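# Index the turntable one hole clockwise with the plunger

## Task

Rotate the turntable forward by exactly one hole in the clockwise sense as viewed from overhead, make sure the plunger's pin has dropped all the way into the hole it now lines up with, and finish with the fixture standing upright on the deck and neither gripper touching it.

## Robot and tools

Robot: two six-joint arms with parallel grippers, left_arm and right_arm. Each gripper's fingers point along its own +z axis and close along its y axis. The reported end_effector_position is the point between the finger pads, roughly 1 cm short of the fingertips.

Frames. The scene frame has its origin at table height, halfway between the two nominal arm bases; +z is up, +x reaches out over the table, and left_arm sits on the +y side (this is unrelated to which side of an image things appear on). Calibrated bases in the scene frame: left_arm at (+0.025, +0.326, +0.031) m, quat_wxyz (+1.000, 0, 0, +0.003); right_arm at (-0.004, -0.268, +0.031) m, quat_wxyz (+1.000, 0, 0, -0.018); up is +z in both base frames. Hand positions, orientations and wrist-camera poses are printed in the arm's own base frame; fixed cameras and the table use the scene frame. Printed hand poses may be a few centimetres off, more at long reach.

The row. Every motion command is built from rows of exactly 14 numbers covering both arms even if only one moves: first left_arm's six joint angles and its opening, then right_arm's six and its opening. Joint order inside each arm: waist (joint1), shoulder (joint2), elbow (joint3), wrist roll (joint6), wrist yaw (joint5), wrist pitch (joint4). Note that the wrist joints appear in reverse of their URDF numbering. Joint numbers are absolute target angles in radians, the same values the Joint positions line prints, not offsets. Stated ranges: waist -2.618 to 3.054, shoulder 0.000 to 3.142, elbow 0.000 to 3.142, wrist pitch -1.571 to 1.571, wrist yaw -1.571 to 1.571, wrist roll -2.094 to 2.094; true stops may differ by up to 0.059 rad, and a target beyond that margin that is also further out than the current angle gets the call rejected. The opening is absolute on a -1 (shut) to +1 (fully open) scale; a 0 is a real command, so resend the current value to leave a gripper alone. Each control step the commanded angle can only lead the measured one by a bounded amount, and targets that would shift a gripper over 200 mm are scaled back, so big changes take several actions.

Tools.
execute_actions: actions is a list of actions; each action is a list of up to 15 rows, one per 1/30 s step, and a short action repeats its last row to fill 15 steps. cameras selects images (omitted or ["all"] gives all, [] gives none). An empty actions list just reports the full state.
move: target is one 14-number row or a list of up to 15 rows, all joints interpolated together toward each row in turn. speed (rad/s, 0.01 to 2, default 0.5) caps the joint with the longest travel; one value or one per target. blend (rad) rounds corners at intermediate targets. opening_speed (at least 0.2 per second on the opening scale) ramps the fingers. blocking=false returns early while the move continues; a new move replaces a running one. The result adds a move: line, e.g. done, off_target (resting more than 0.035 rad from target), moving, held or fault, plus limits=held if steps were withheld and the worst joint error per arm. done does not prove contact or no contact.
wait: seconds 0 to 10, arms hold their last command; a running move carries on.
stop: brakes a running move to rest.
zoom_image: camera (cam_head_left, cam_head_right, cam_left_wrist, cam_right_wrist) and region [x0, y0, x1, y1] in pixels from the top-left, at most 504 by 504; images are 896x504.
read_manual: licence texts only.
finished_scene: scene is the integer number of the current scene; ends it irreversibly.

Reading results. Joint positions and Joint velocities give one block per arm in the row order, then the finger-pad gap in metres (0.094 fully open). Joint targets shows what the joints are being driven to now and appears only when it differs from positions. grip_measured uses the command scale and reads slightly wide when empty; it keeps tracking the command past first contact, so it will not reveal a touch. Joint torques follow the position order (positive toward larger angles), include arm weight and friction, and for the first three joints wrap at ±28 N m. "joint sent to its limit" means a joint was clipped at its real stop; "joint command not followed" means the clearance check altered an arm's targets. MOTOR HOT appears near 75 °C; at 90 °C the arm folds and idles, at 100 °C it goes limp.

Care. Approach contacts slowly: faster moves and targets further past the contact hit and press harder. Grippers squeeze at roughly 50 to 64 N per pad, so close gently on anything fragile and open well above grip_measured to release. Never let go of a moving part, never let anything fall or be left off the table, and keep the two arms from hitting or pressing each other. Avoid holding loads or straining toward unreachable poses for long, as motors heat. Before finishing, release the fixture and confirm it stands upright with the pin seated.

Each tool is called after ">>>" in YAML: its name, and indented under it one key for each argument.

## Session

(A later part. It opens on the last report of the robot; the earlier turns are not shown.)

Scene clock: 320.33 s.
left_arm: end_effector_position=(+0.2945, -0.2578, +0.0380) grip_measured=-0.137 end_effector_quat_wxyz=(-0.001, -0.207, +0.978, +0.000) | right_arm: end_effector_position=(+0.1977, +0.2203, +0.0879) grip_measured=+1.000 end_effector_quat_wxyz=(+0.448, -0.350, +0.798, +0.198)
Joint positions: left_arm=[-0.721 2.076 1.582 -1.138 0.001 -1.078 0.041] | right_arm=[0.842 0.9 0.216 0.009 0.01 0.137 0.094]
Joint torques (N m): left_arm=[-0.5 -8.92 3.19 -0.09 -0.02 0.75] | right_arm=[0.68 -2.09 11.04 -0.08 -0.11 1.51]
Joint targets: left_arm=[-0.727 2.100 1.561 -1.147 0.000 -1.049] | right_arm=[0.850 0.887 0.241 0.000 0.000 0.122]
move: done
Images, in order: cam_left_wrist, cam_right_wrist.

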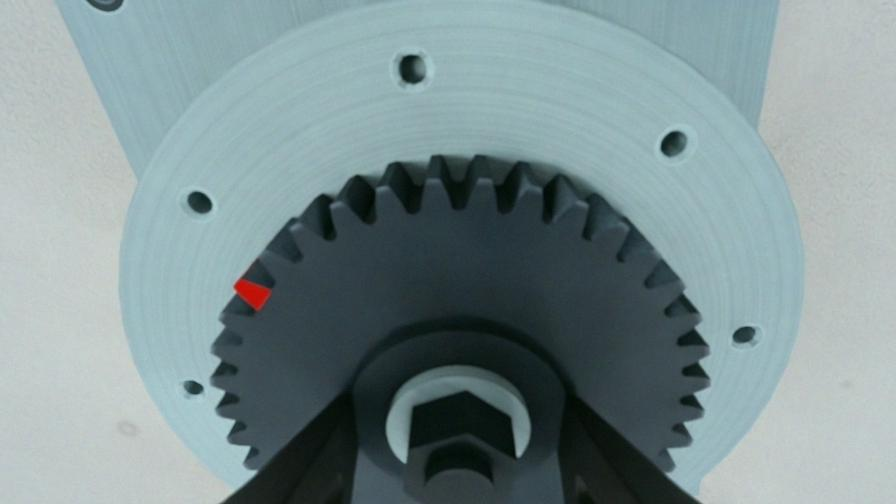

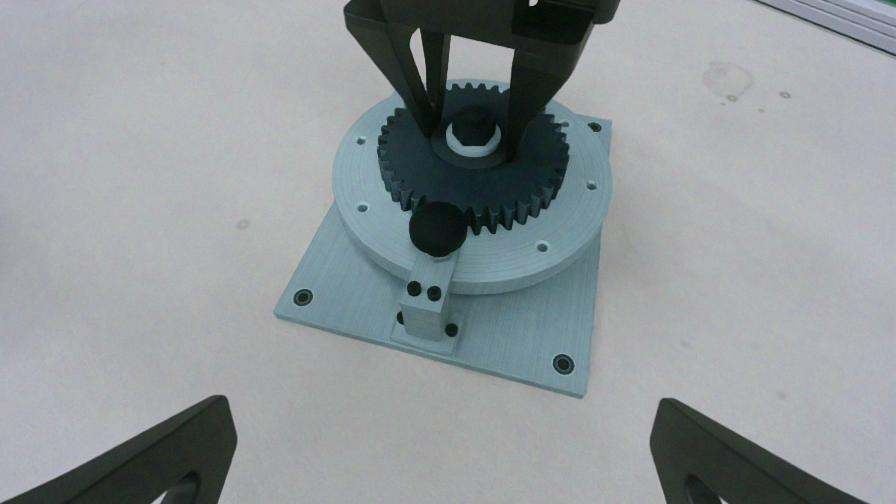

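>>> move:
  target: [-0.727,2.1,1.561,-1.147,0,-1.049,0.1,0.85,0.887,0.241,0,0,0.122,1]
  opening_speed: 1
  cameras: []

>>> move:
  target: [-0.727,2.049,1.62,-1.147,0,-1.12,0.1,0.85,0.887,0.241,0,0,0.122,1]
  speed: 0.1

>>> zoom_image:
  camera: "cam_right_wrist"
  region: [380, 30, 580, 230]

Scene clock: 337.20 s.
move: done

Scene clock: 338.40 s.
left_arm: end_effector_position=(+0.2931, -0.2566, +0.0408) grip_measured=+0.098 end_effector_quat_wxyz=(-0.004, -0.207, +0.978, +0.004) | right_arm: end_effector_position=(+0.1977, +0.2203, +0.0879) grip_measured=+1.000 end_effector_quat_wxyz=(+0.448, -0.350, +0.798, +0.198)
Joint positions: left_arm=[-0.721 2.076 1.593 -1.138 0.002 -1.1 0.052] | right_arm=[0.842 0.9 0.216 0.009 0.01 0.137 0.094]
Joint torques (N m): left_arm=[-0.53 -13.72 6.87 -0.09 -0.02 0.16] | right_arm=[0.68 -2.04 11.07 -0.07 -0.11 1.51]
Joint targets: left_arm=[-0.727 2.049 1.620 -1.147 0.000 -1.120] | right_arm=[0.850 0.887 0.241 0.000 0.000 0.122]
move: done

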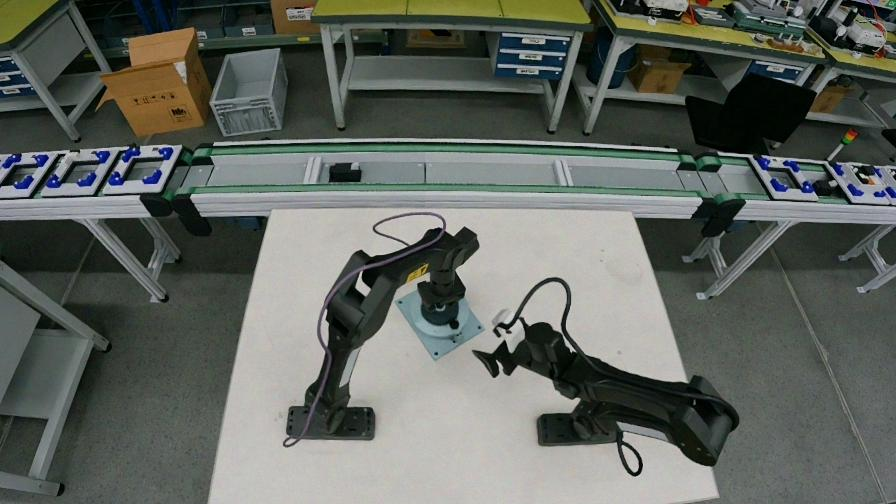

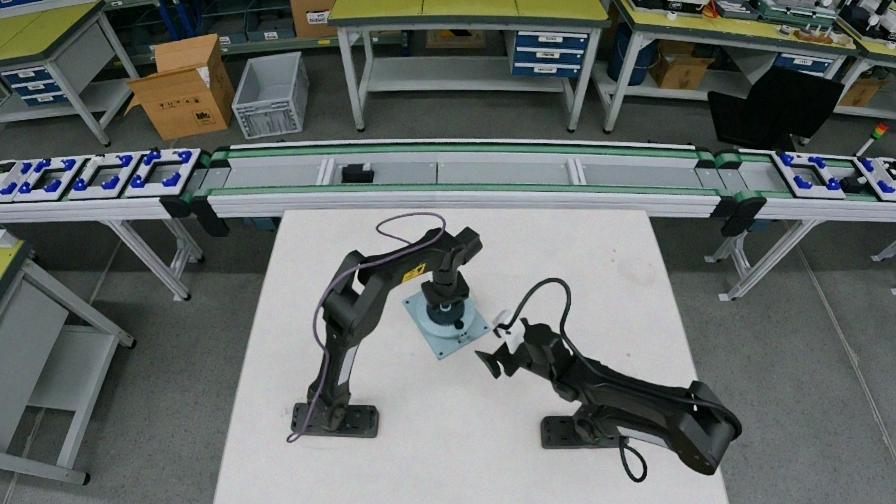

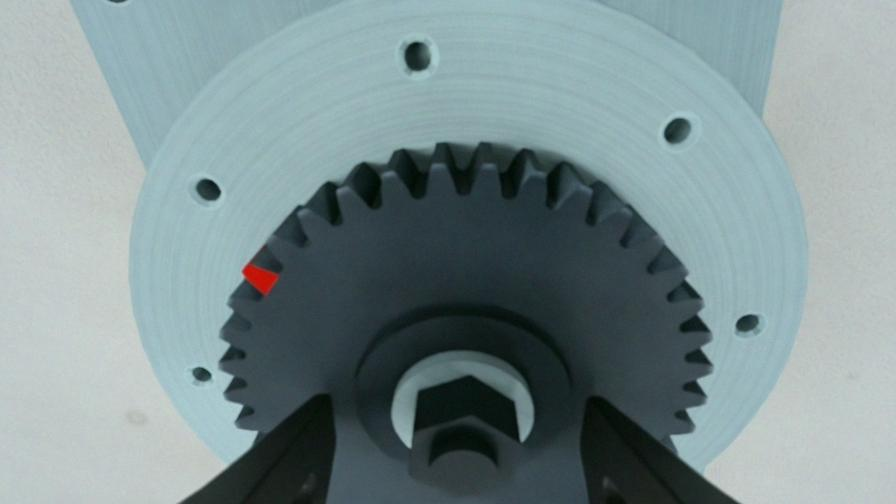

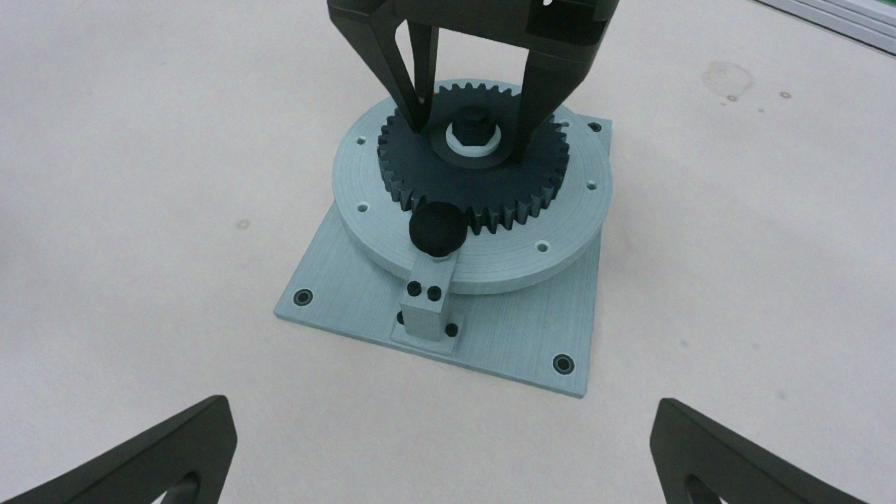

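Scaled by 2.520 from the camera's 896x504 image, which has a finer 1280x720 frame.

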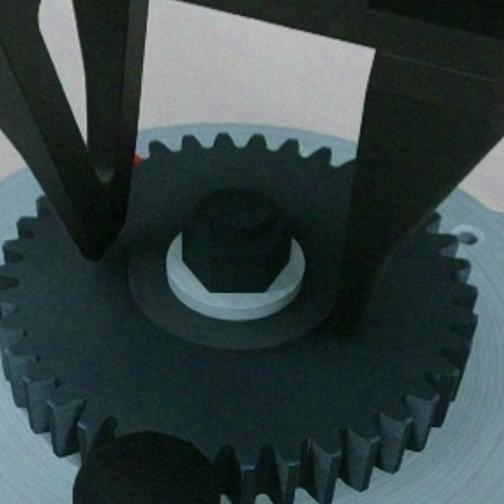

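>>> move:
  target: [-0.727,2.035,1.625,-1.147,0,-1.125,0.1,0.85,0.887,0.241,0,0,0.122,1]
  speed: 0.1
  cameras: ["cam_left_wrist","cam_right_wrist"]

>>> zoom_image:
  camera: "cam_right_wrist"
  region: [380, 30, 580, 230]

Scene clock: 344.60 s.
left_arm: end_effector_position=(+0.2921, -0.2557, +0.0408) grip_measured=+0.098 end_effector_quat_wxyz=(-0.006, -0.207, +0.978, +0.006) | right_arm: end_effector_position=(+0.1976, +0.2203, +0.0879) grip_measured=+1.000 end_effector_quat_wxyz=(+0.448, -0.350, +0.798, +0.199)
Joint positions: left_arm=[-0.721 2.076 1.593 -1.138 0.002 -1.105 0.052] | right_arm=[0.842 0.9 0.216 0.009 0.009 0.137 0.094]
Joint torques (N m): left_arm=[-0.5 -15.1 7.28 -0.09 -0.02 0.11] | right_arm=[0.75 -2.09 11.06 -0.07 -0.11 1.49]
Joint targets: left_arm=[-0.727 2.035 1.625 -1.147 0.000 -1.125] | right_arm=[0.850 0.887 0.241 0.000 0.000 0.122]
move: off_target (left_arm); left_arm: the shoulder is farthest, 0.041 rad from its target
Images, in order: cam_left_wrist, cam_right_wrist.

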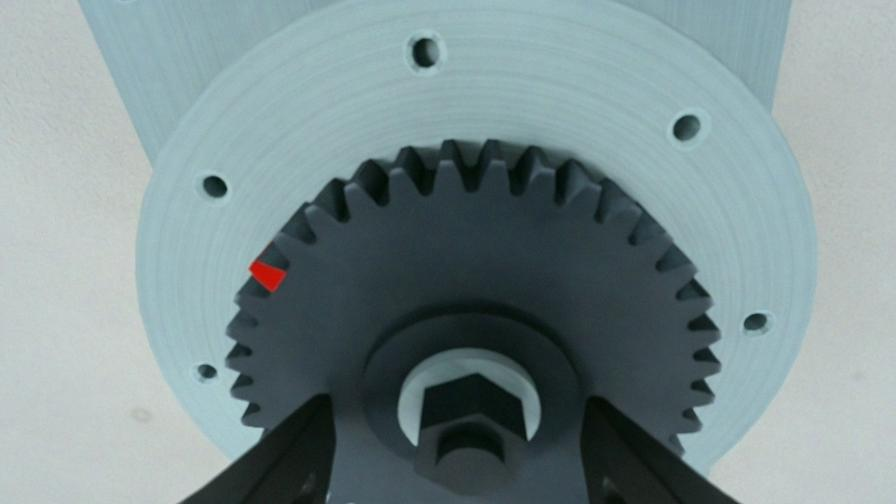

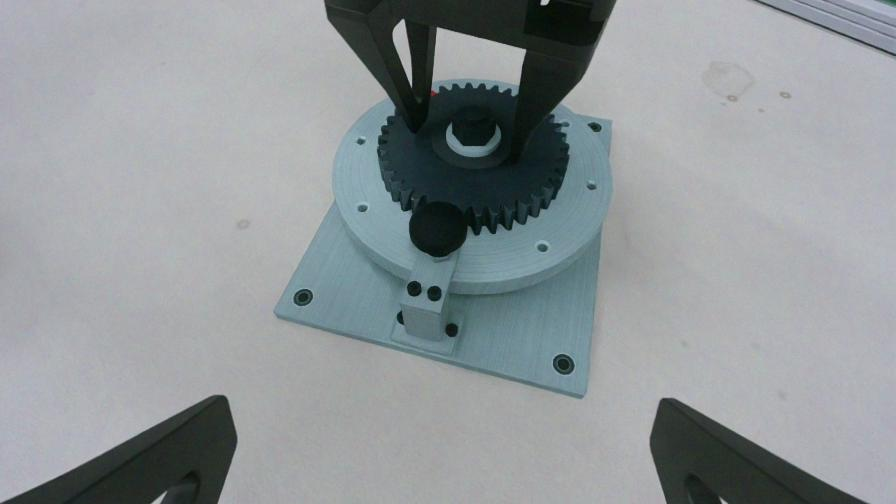

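Scaled by 2.520 from the camera's 896x504 image, which has a finer 1280x720 frame.

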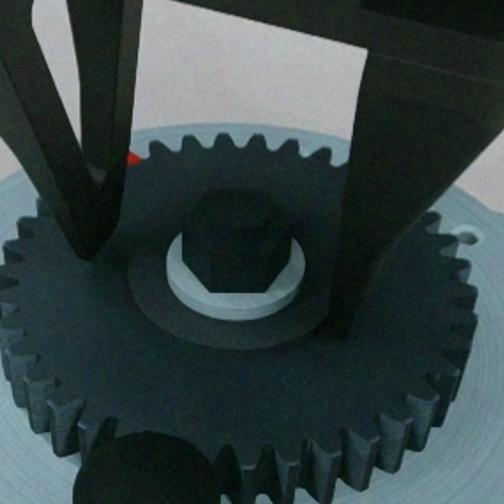

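>>> move:
  target: [-0.727,2.06,1.637,-1.147,0,-1.135,0.1,0.85,0.887,0.241,0,0,0.122,1]
  speed: 0.1
  cameras: ["cam_left_wrist","cam_right_wrist"]

>>> zoom_image:
  camera: "cam_right_wrist"
  region: [380, 30, 580, 230]

Scene clock: 359.13 s.
left_arm: end_effector_position=(+0.2943, -0.2576, +0.0449) grip_measured=+0.098 end_effector_quat_wxyz=(-0.003, -0.207, +0.978, +0.003) | right_arm: end_effector_position=(+0.1976, +0.2203, +0.0879) grip_measured=+1.000 end_effector_quat_wxyz=(+0.448, -0.350, +0.798, +0.199)
Joint positions: left_arm=[-0.721 2.076 1.61 -1.138 0.002 -1.114 0.052] | right_arm=[0.842 0.9 0.216 0.009 0.009 0.137 0.094]
Joint torques (N m): left_arm=[-0.51 -12.66 6.94 -0.1 -0.02 0.17] | right_arm=[0.68 -2.09 11.1 -0.07 -0.11 1.51]
Heat: left arm: 39 °C; right arm: 35 °C.
Joint targets: left_arm=[-0.727 2.060 1.637 -1.147 0.000 -1.135] | right_arm=[0.850 0.887 0.241 0.000 0.000 0.122]
move: done
Images, in order: cam_left_wrist, cam_right_wrist.

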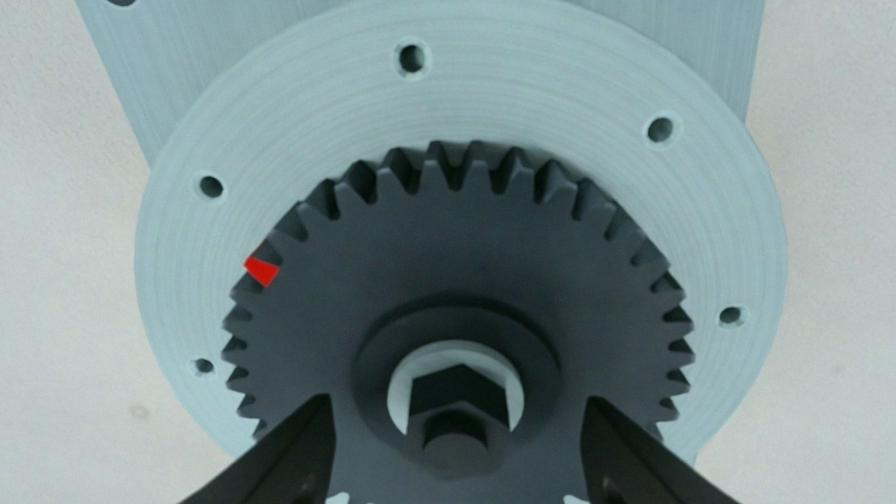

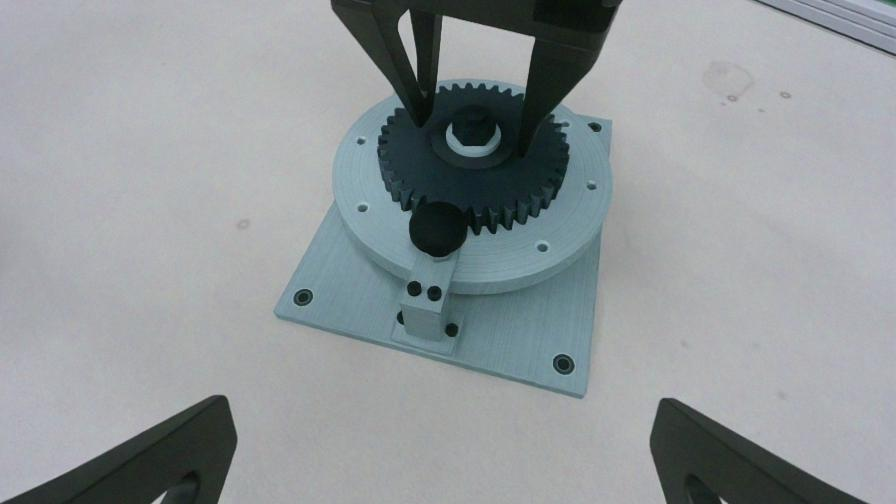

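Scaled by 2.520 from the camera's 896x504 image, which has a finer 1280x720 frame.

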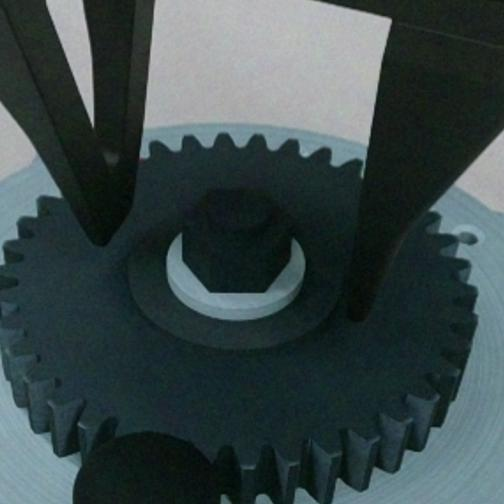

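>>> move:
  target: [-0.7,2.06,1.637,-1.147,0,-1.09,0.1,0.85,0.887,0.241,0,0,0.122,1]
  speed: 0.1
  cameras: ["cam_left_wrist","cam_right_wrist"]

>>> zoom_image:
  camera: "cam_right_wrist"
  region: [380, 30, 580, 230]

Scene clock: 383.87 s.
left_arm: end_effector_position=(+0.2998, -0.2547, +0.0449) grip_measured=+0.098 end_effector_quat_wxyz=(-0.001, -0.214, +0.977, -0.001) | right_arm: end_effector_position=(+0.1976, +0.2203, +0.0879) grip_measured=+1.000 end_effector_quat_wxyz=(+0.448, -0.350, +0.798, +0.199)
Joint positions: left_arm=[-0.706 2.076 1.61 -1.138 0.002 -1.105 0.052] | right_arm=[0.842 0.9 0.216 0.009 0.009 0.137 0.094]
Joint torques (N m): left_arm=[0.49 -12.68 6.97 -0.08 -0.01 0.53] | right_arm=[0.69 -2.1 11.11 -0.06 -0.11 1.5]
Joint targets: left_arm=[-0.700 2.060 1.637 -1.147 0.000 -1.090] | right_arm=[0.850 0.887 0.241 0.000 0.000 0.122]
move: done
Images, in order: cam_left_wrist, cam_right_wrist.

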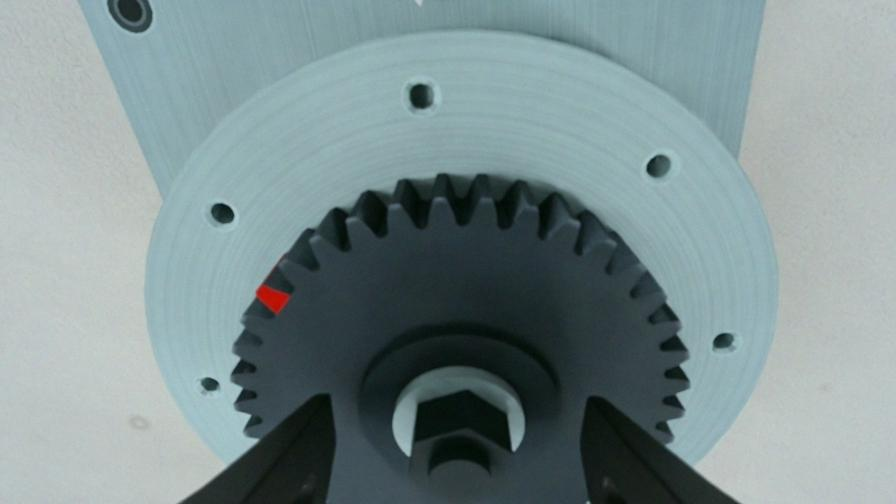

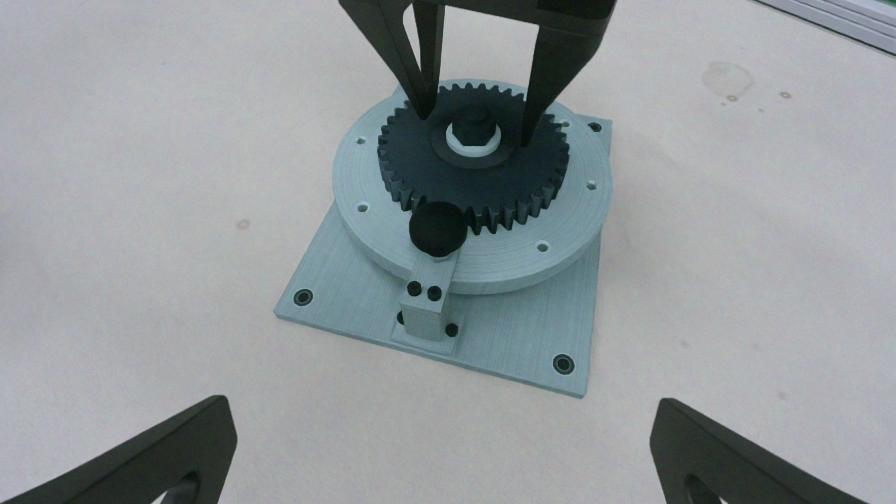

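Scaled by 2.520 from the camera's 896x504 image, which has a finer 1280x720 frame.

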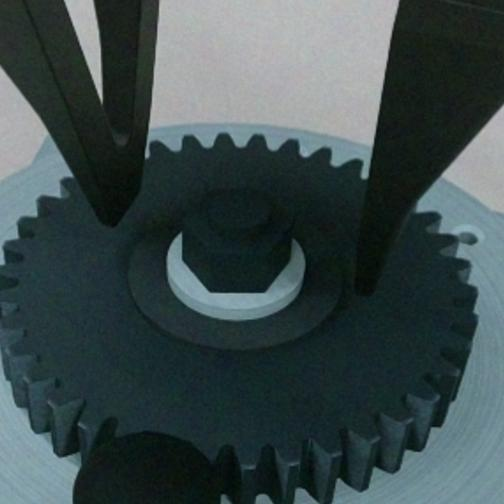

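>>> move:
  target: [-0.7,2.06,1.637,-1.147,0,-1.09,-0.8,0.85,0.887,0.241,0,0,0.122,1]
  opening_speed: 0.3
  cameras: ["cam_left_wrist","cam_right_wrist"]

>>> zoom_image:
  camera: "cam_right_wrist"
  region: [380, 30, 580, 230]

Scene clock: 393.87 s.
left_arm: end_effector_position=(+0.3000, -0.2549, +0.0449) grip_measured=-0.630 end_effector_quat_wxyz=(+0.000, -0.214, +0.977, -0.001) | right_arm: end_effector_position=(+0.1976, +0.2203, +0.0879) grip_measured=+1.000 end_effector_quat_wxyz=(+0.448, -0.351, +0.798, +0.198)
Joint positions: left_arm=[-0.706 2.076 1.61 -1.138 0.002 -1.104 0.017] | right_arm=[0.842 0.9 0.216 0.009 0.009 0.137 0.094]
Joint torques (N m): left_arm=[0.46 -12.68 6.95 -0.09 -0.03 0.56] | right_arm=[0.68 -2.04 11.08 -0.07 -0.11 1.5]
Joint targets: left_arm=[-0.700 2.060 1.637 -1.147 0.000 -1.090] | right_arm=[0.850 0.887 0.241 0.000 0.000 0.122]
move: done
Images, in order: cam_left_wrist, cam_right_wrist.

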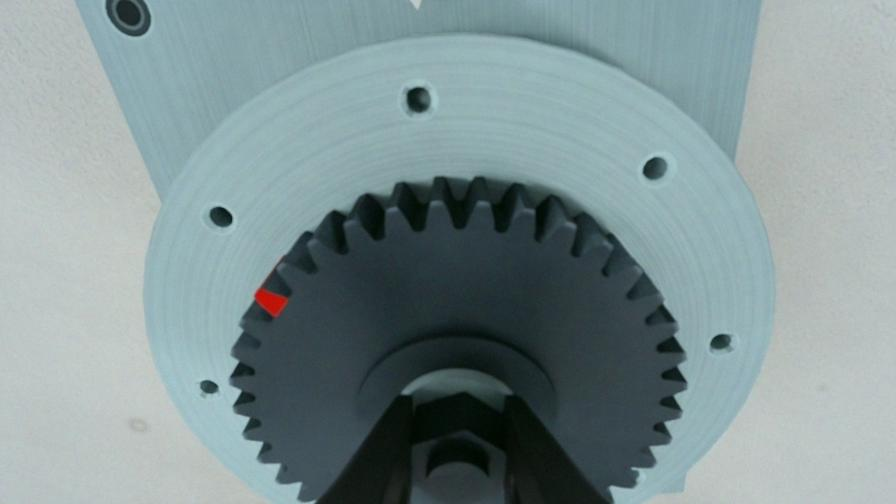

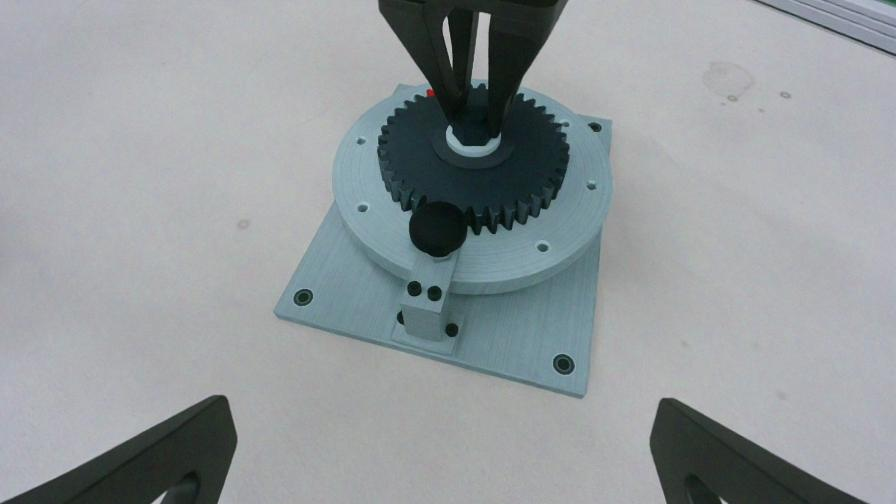

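Scaled by 2.520 from the camera's 896x504 image, which has a finer 1280x720 frame.

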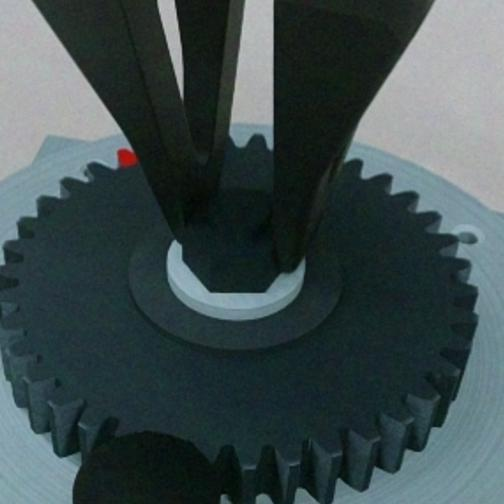

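>>> move:
  target: [-0.7,2.06,1.637,-1.147,0,-1.09,-0.8,0.86,1.548,0.165,0,0,0.955,0.3]
  speed: 0.4

>>> zoom_image:
  camera: "cam_right_wrist"
  region: [300, 100, 600, 400]

Scene clock: 458.30 s.
left_arm: end_effector_position=(+0.3001, -0.2549, +0.0449) grip_measured=-0.630 end_effector_quat_wxyz=(+0.000, -0.214, +0.977, -0.001) | right_arm: end_effector_position=(+0.2297, +0.2608, +0.0547) grip_measured=+0.302 end_effector_quat_wxyz=(+0.498, -0.340, +0.766, +0.224)
Joint positions: left_arm=[-0.706 2.076 1.61 -1.138 0.002 -1.104 0.017] | right_arm=[0.851 1.537 0.173 0.009 0.009 0.949 0.061]
Joint torques (N m): left_arm=[0.49 -12.66 6.95 -0.09 -0.02 0.57] | right_arm=[0.88 -3.26 4.83 -0.08 -0.11 1.77]
Joint targets: left_arm=[-0.700 2.060 1.637 -1.147 0.000 -1.090] | right_arm=[0.860 1.548 0.165 0.000 0.000 0.955]
move: done

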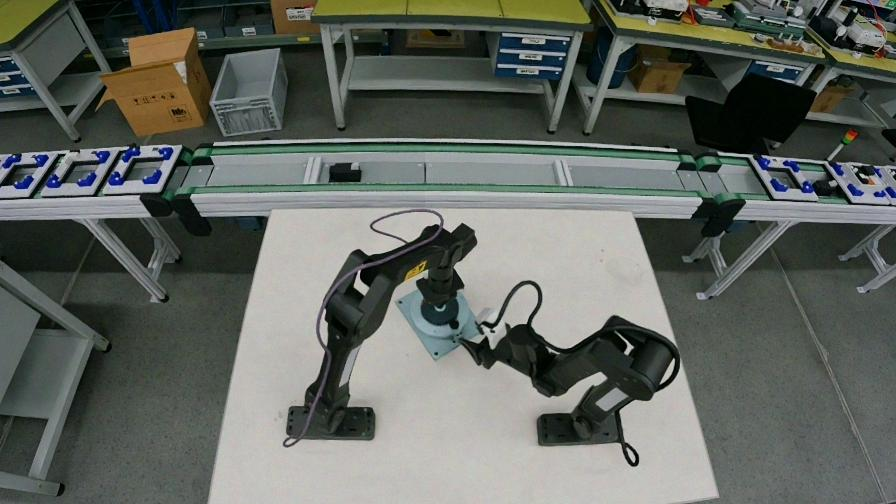

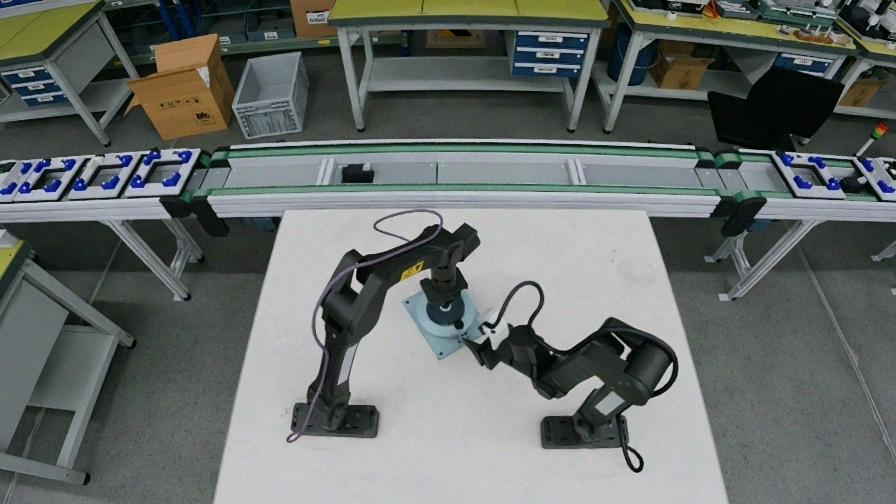

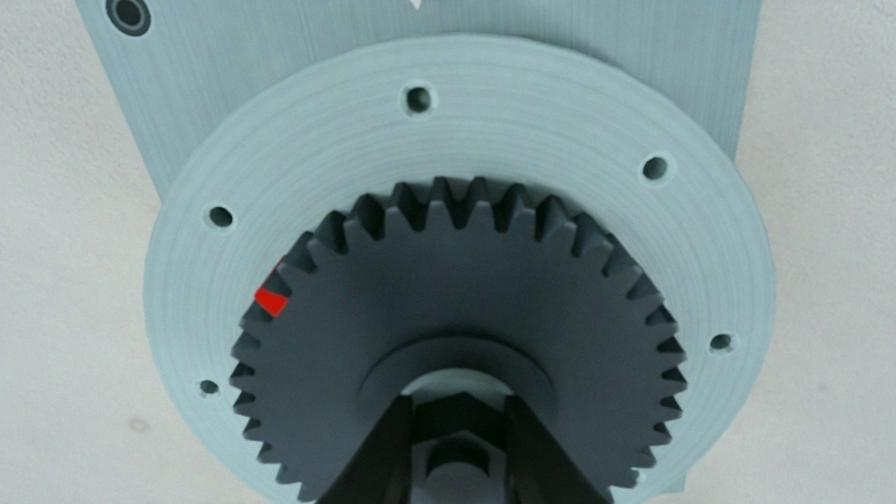

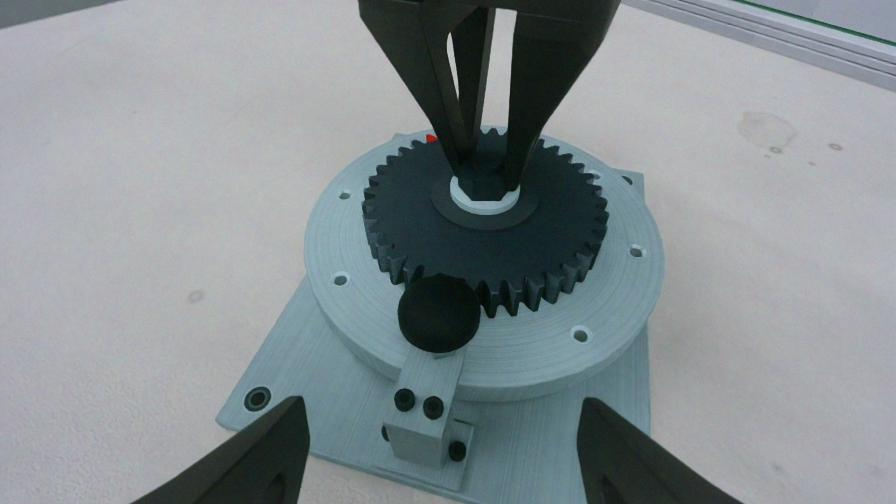

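Scaled by 1.680 from the camera's 896x504 image, which has a finer 1280x720 frame.

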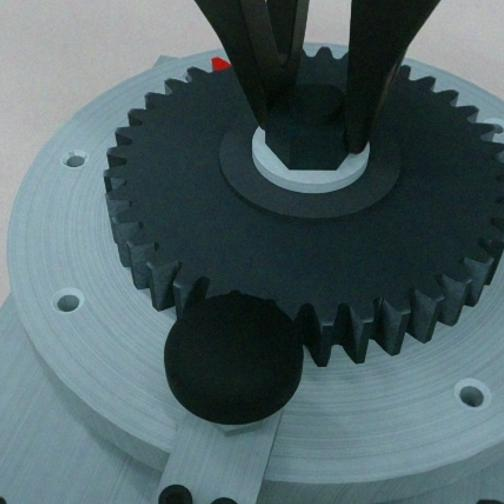

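>>> move:
  target: [-0.7,2.06,1.637,-1.147,0,-1.09,-0.8,0.865,1.903,0.366,0,0,1.142,0.3]
  speed: 0.2
  cameras: ["cam_left_wrist","cam_right_wrist"]

>>> zoom_image:
  camera: "cam_right_wrist"
  region: [250, 200, 650, 500]

Scene clock: 487.47 s.
left_arm: end_effector_position=(+0.3001, -0.2549, +0.0449) grip_measured=-0.630 end_effector_quat_wxyz=(+0.000, -0.214, +0.977, -0.001) | right_arm: end_effector_position=(+0.2632, +0.3013, +0.0309) grip_measured=+0.302 end_effector_quat_wxyz=(+0.505, -0.339, +0.760, +0.228)
Joint positions: left_arm=[-0.706 2.076 1.61 -1.138 0.002 -1.104 0.017] | right_arm=[0.854 1.886 0.352 0.009 0.009 1.136 0.061]
Joint torques (N m): left_arm=[0.53 -12.7 6.98 -0.08 -0.03 0.57] | right_arm=[0.94 -5.16 5.83 -0.07 -0.11 1.78]
Joint targets: left_arm=[-0.700 2.060 1.637 -1.147 0.000 -1.090] | right_arm=[0.865 1.903 0.366 0.000 0.000 1.142]
move: done
Images, in order: cam_left_wrist, cam_right_wrist.

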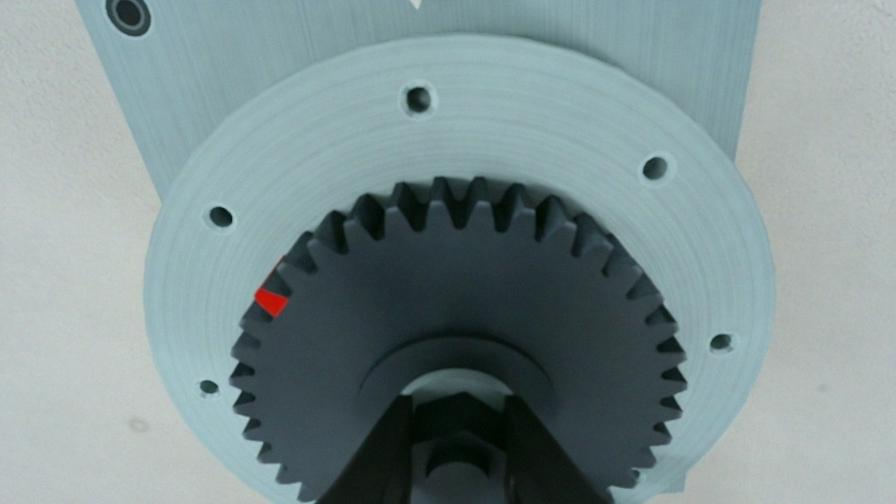

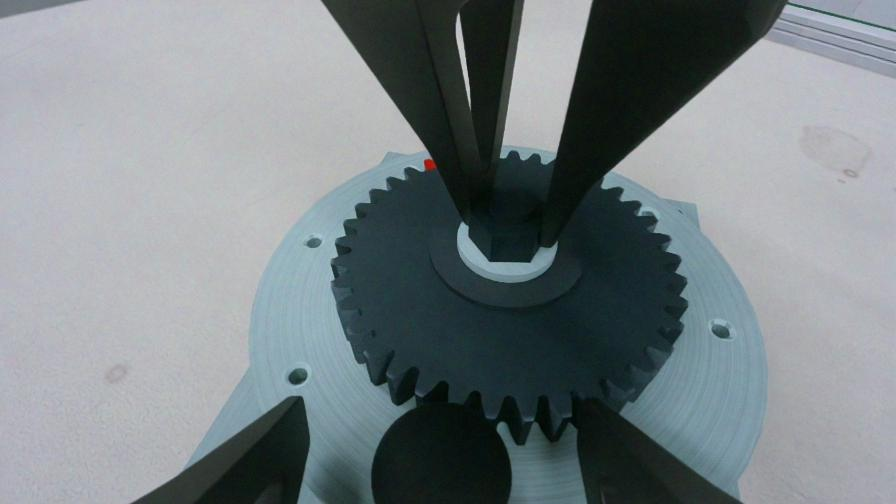

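Scaled by 1.260 from the camera's 896x504 image, which has a finer 1280x720 frame.

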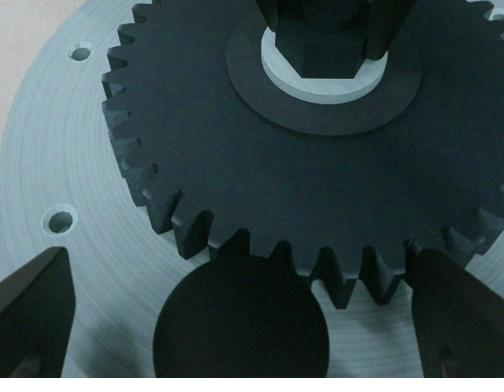

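>>> move:
  target: [-0.7,2.06,1.637,-1.147,0,-1.09,-0.8,0.865,1.826,0.32,0,0,1.1,0.3]
  speed: 0.1
  cameras: ["cam_right_wrist"]

>>> zoom_image:
  camera: "cam_right_wrist"
  region: [250, 200, 650, 500]

Scene clock: 506.03 s.
left_arm: end_effector_position=(+0.3001, -0.2549, +0.0449) grip_measured=-0.630 end_effector_quat_wxyz=(+0.000, -0.214, +0.977, -0.001) | right_arm: end_effector_position=(+0.2586, +0.2960, +0.0327) grip_measured=+0.302 end_effector_quat_wxyz=(+0.502, -0.340, +0.762, +0.227)
Joint positions: left_arm=[-0.706 2.076 1.61 -1.138 0.002 -1.104 0.017] | right_arm=[0.854 1.85 0.328 0.009 0.009 1.116 0.061]
Joint torques (N m): left_arm=[0.5 -12.67 6.95 -0.08 -0.02 0.57] | right_arm=[0.94 -8.06 3.74 -0.06 -0.11 1.58]
Joint targets: left_arm=[-0.700 2.060 1.637 -1.147 0.000 -1.090] | right_arm=[0.865 1.826 0.320 0.000 0.000 1.100]
move: done
Images, in order: cam_right_wrist.

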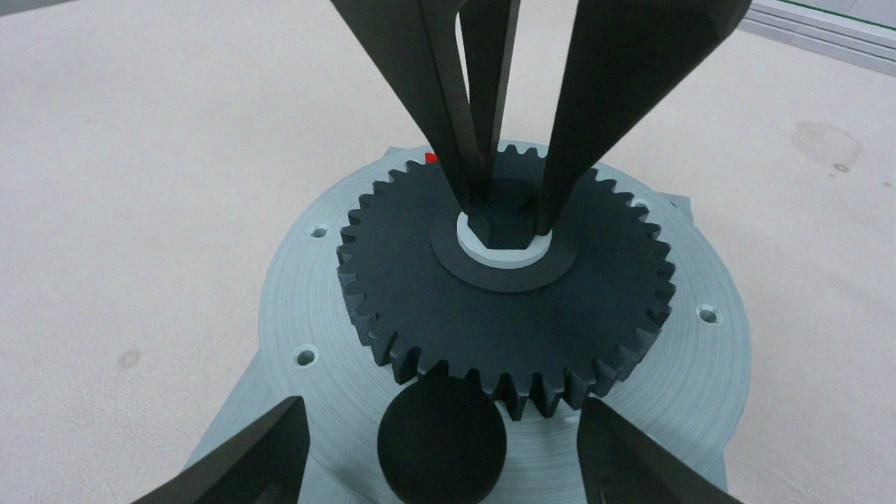

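Scaled by 1.260 from the camera's 896x504 image, which has a finer 1280x720 frame.

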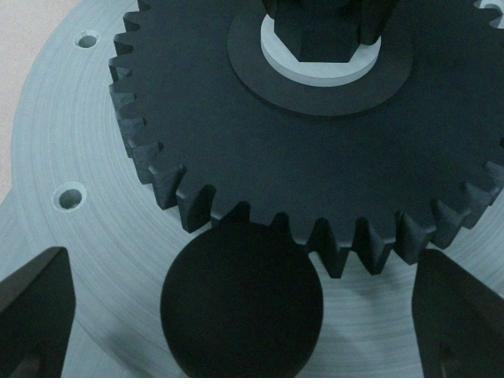

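>>> move:
  target:
    - [-0.7,2.06,1.637,-1.147,0,-1.09,-0.8,0.855,1.53,0.173,0,0,0.949,0.3]
    - [-0.7,2.06,1.637,-1.147,0,-1.09,-0.8,1.146,1.694,0.23,0.2,0.51,1.07,0.3]
  speed: 0.3
  cameras: ["cam_head_left","cam_right_wrist"]

>>> zoom_image:
  camera: "cam_right_wrist"
  region: [250, 150, 650, 450]

Scene clock: 584.60 s.
left_arm: end_effector_position=(+0.3001, -0.2549, +0.0449) grip_measured=-0.630 end_effector_quat_wxyz=(+0.000, -0.214, +0.977, -0.001) | right_arm: end_effector_position=(+0.2200, +0.2770, +0.0555) grip_measured=+0.302 end_effector_quat_wxyz=(+0.548, -0.248, +0.781, +0.170)
Joint positions: left_arm=[-0.706 2.076 1.61 -1.138 0.002 -1.104 0.017] | right_arm=[1.138 1.68 0.215 0.19 0.495 1.065 0.061]
Joint torques (N m): left_arm=[0.51 -12.67 6.98 -0.09 -0.03 0.57] | right_arm=[0.62 -3.81 6.31 0.11 0.21 1.68]
Joint targets: left_arm=[-0.700 2.060 1.637 -1.147 0.000 -1.090] | right_arm=[1.146 1.694 0.230 0.200 0.510 1.070]
move: done
Images, in order: cam_head_left, cam_right_wrist.

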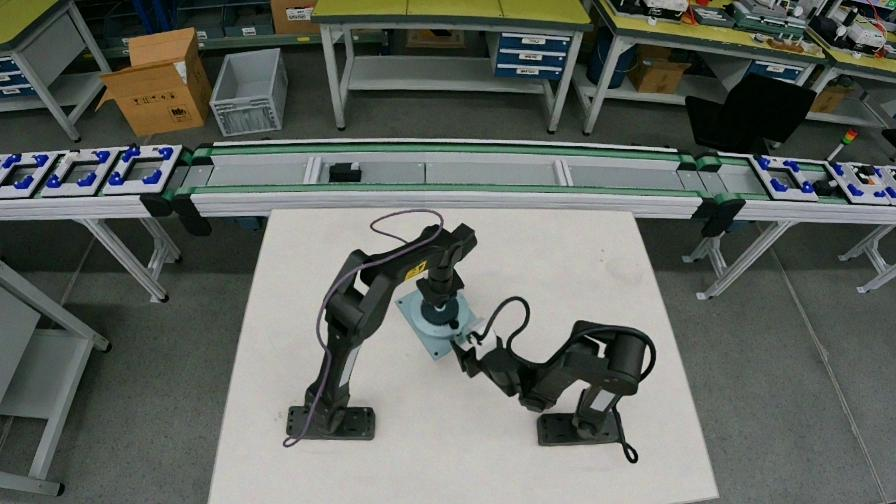

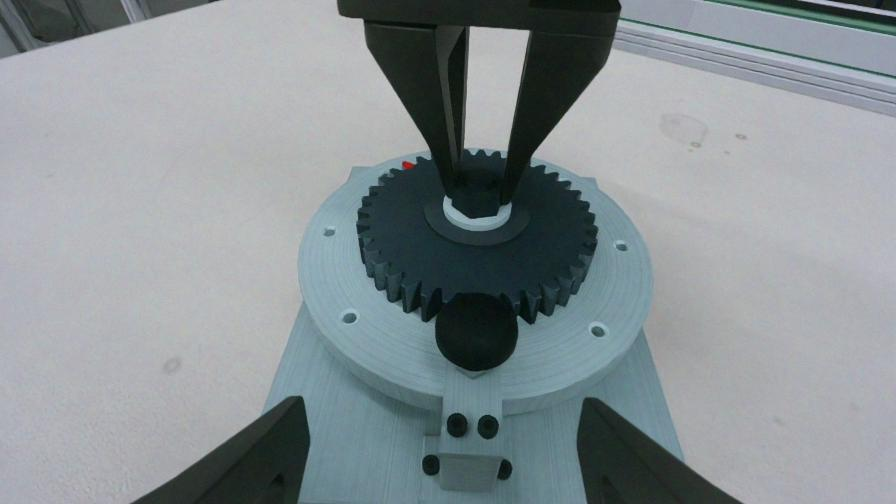

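Scaled by 1.260 from the camera's 896x504 image, which has a finer 1280x720 frame.

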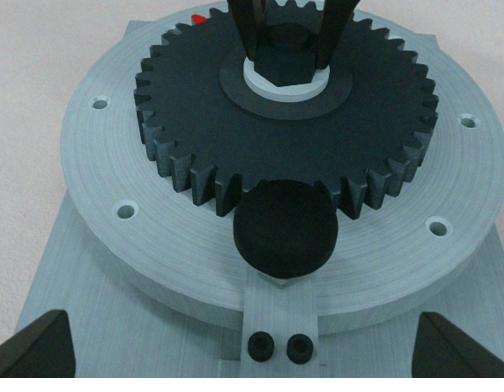

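>>> move:
  target: [-0.7,2.06,1.637,-1.147,0,-1.09,-0.8,1.09,1.841,0.318,0.2,0.51,1.129,0.3]
  speed: 0.2
  cameras: ["cam_right_wrist"]

>>> zoom_image:
  camera: "cam_right_wrist"
  region: [250, 180, 650, 480]

Scene clock: 617.03 s.
left_arm: end_effector_position=(+0.3001, -0.2549, +0.0449) grip_measured=-0.630 end_effector_quat_wxyz=(+0.000, -0.214, +0.977, -0.001) | right_arm: end_effector_position=(+0.2424, +0.2894, +0.0449) grip_measured=+0.302 end_effector_quat_wxyz=(+0.552, -0.231, +0.785, +0.159)
Joint positions: left_arm=[-0.706 2.076 1.61 -1.138 0.002 -1.104 0.017] | right_arm=[1.098 1.825 0.305 0.191 0.497 1.124 0.061]
Joint torques (N m): left_arm=[0.51 -12.67 6.93 -0.1 -0.03 0.58] | right_arm=[-0.83 -4.72 5.81 0.11 0.23 1.71]
Joint targets: left_arm=[-0.700 2.060 1.637 -1.147 0.000 -1.090] | right_arm=[1.090 1.841 0.318 0.200 0.510 1.129]
move: done
Images, in order: cam_right_wrist.

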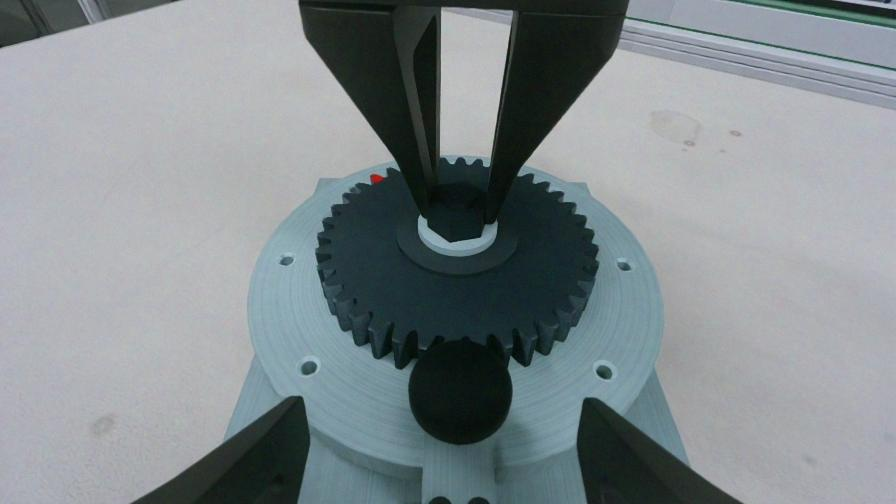

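Scaled by 1.260 from the camera's 896x504 image, which has a finer 1280x720 frame.

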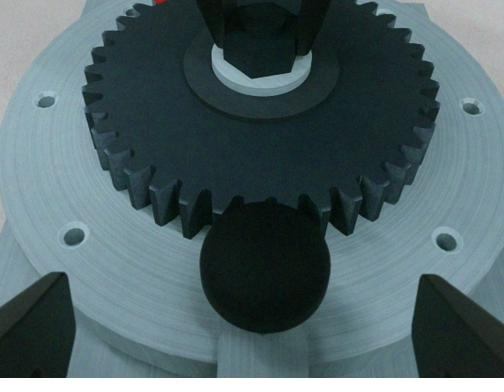

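>>> move:
  target: [-0.7,2.06,1.637,-1.147,0,-1.09,-0.8,1.054,1.964,0.391,0.2,0.51,1.175,0.3]
  speed: 0.15
  cameras: ["cam_right_wrist"]

>>> zoom_image:
  camera: "cam_right_wrist"
  region: [250, 204, 650, 504]

Scene clock: 630.93 s.
left_arm: end_effector_position=(+0.3001, -0.2549, +0.0449) grip_measured=-0.630 end_effector_quat_wxyz=(+0.000, -0.214, +0.977, -0.001) | right_arm: end_effector_position=(+0.2617, +0.2970, +0.0317) grip_measured=+0.302 end_effector_quat_wxyz=(+0.555, -0.217, +0.789, +0.149)
Joint positions: left_arm=[-0.706 2.076 1.61 -1.138 0.002 -1.104 0.017] | right_arm=[1.062 1.946 0.378 0.191 0.497 1.17 0.061]
Joint torques (N m): left_arm=[0.46 -12.7 6.99 -0.08 -0.02 0.57] | right_arm=[-0.87 -5.38 5.49 0.11 0.2 1.69]
Joint targets: left_arm=[-0.700 2.060 1.637 -1.147 0.000 -1.090] | right_arm=[1.054 1.964 0.391 0.200 0.510 1.175]
move: done
Images, in order: cam_right_wrist.

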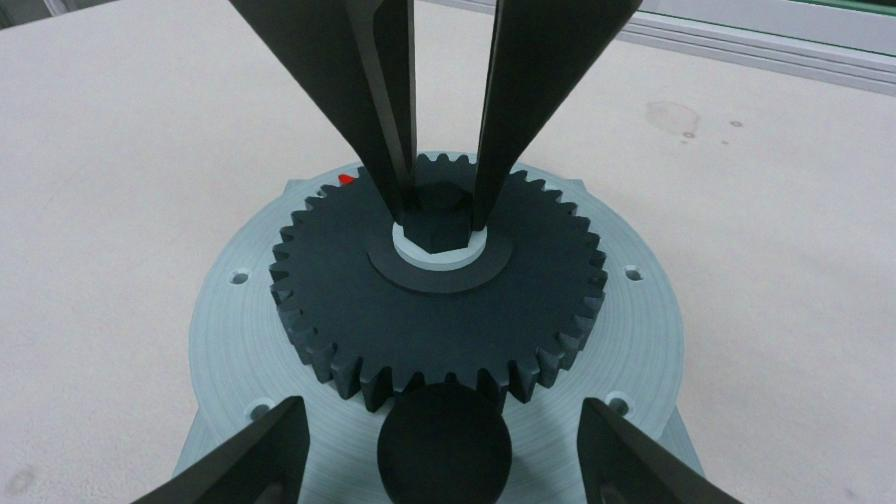

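Scaled by 1.260 from the camera's 896x504 image, which has a finer 1280x720 frame.

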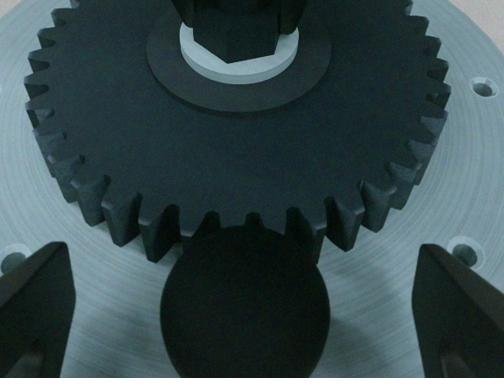

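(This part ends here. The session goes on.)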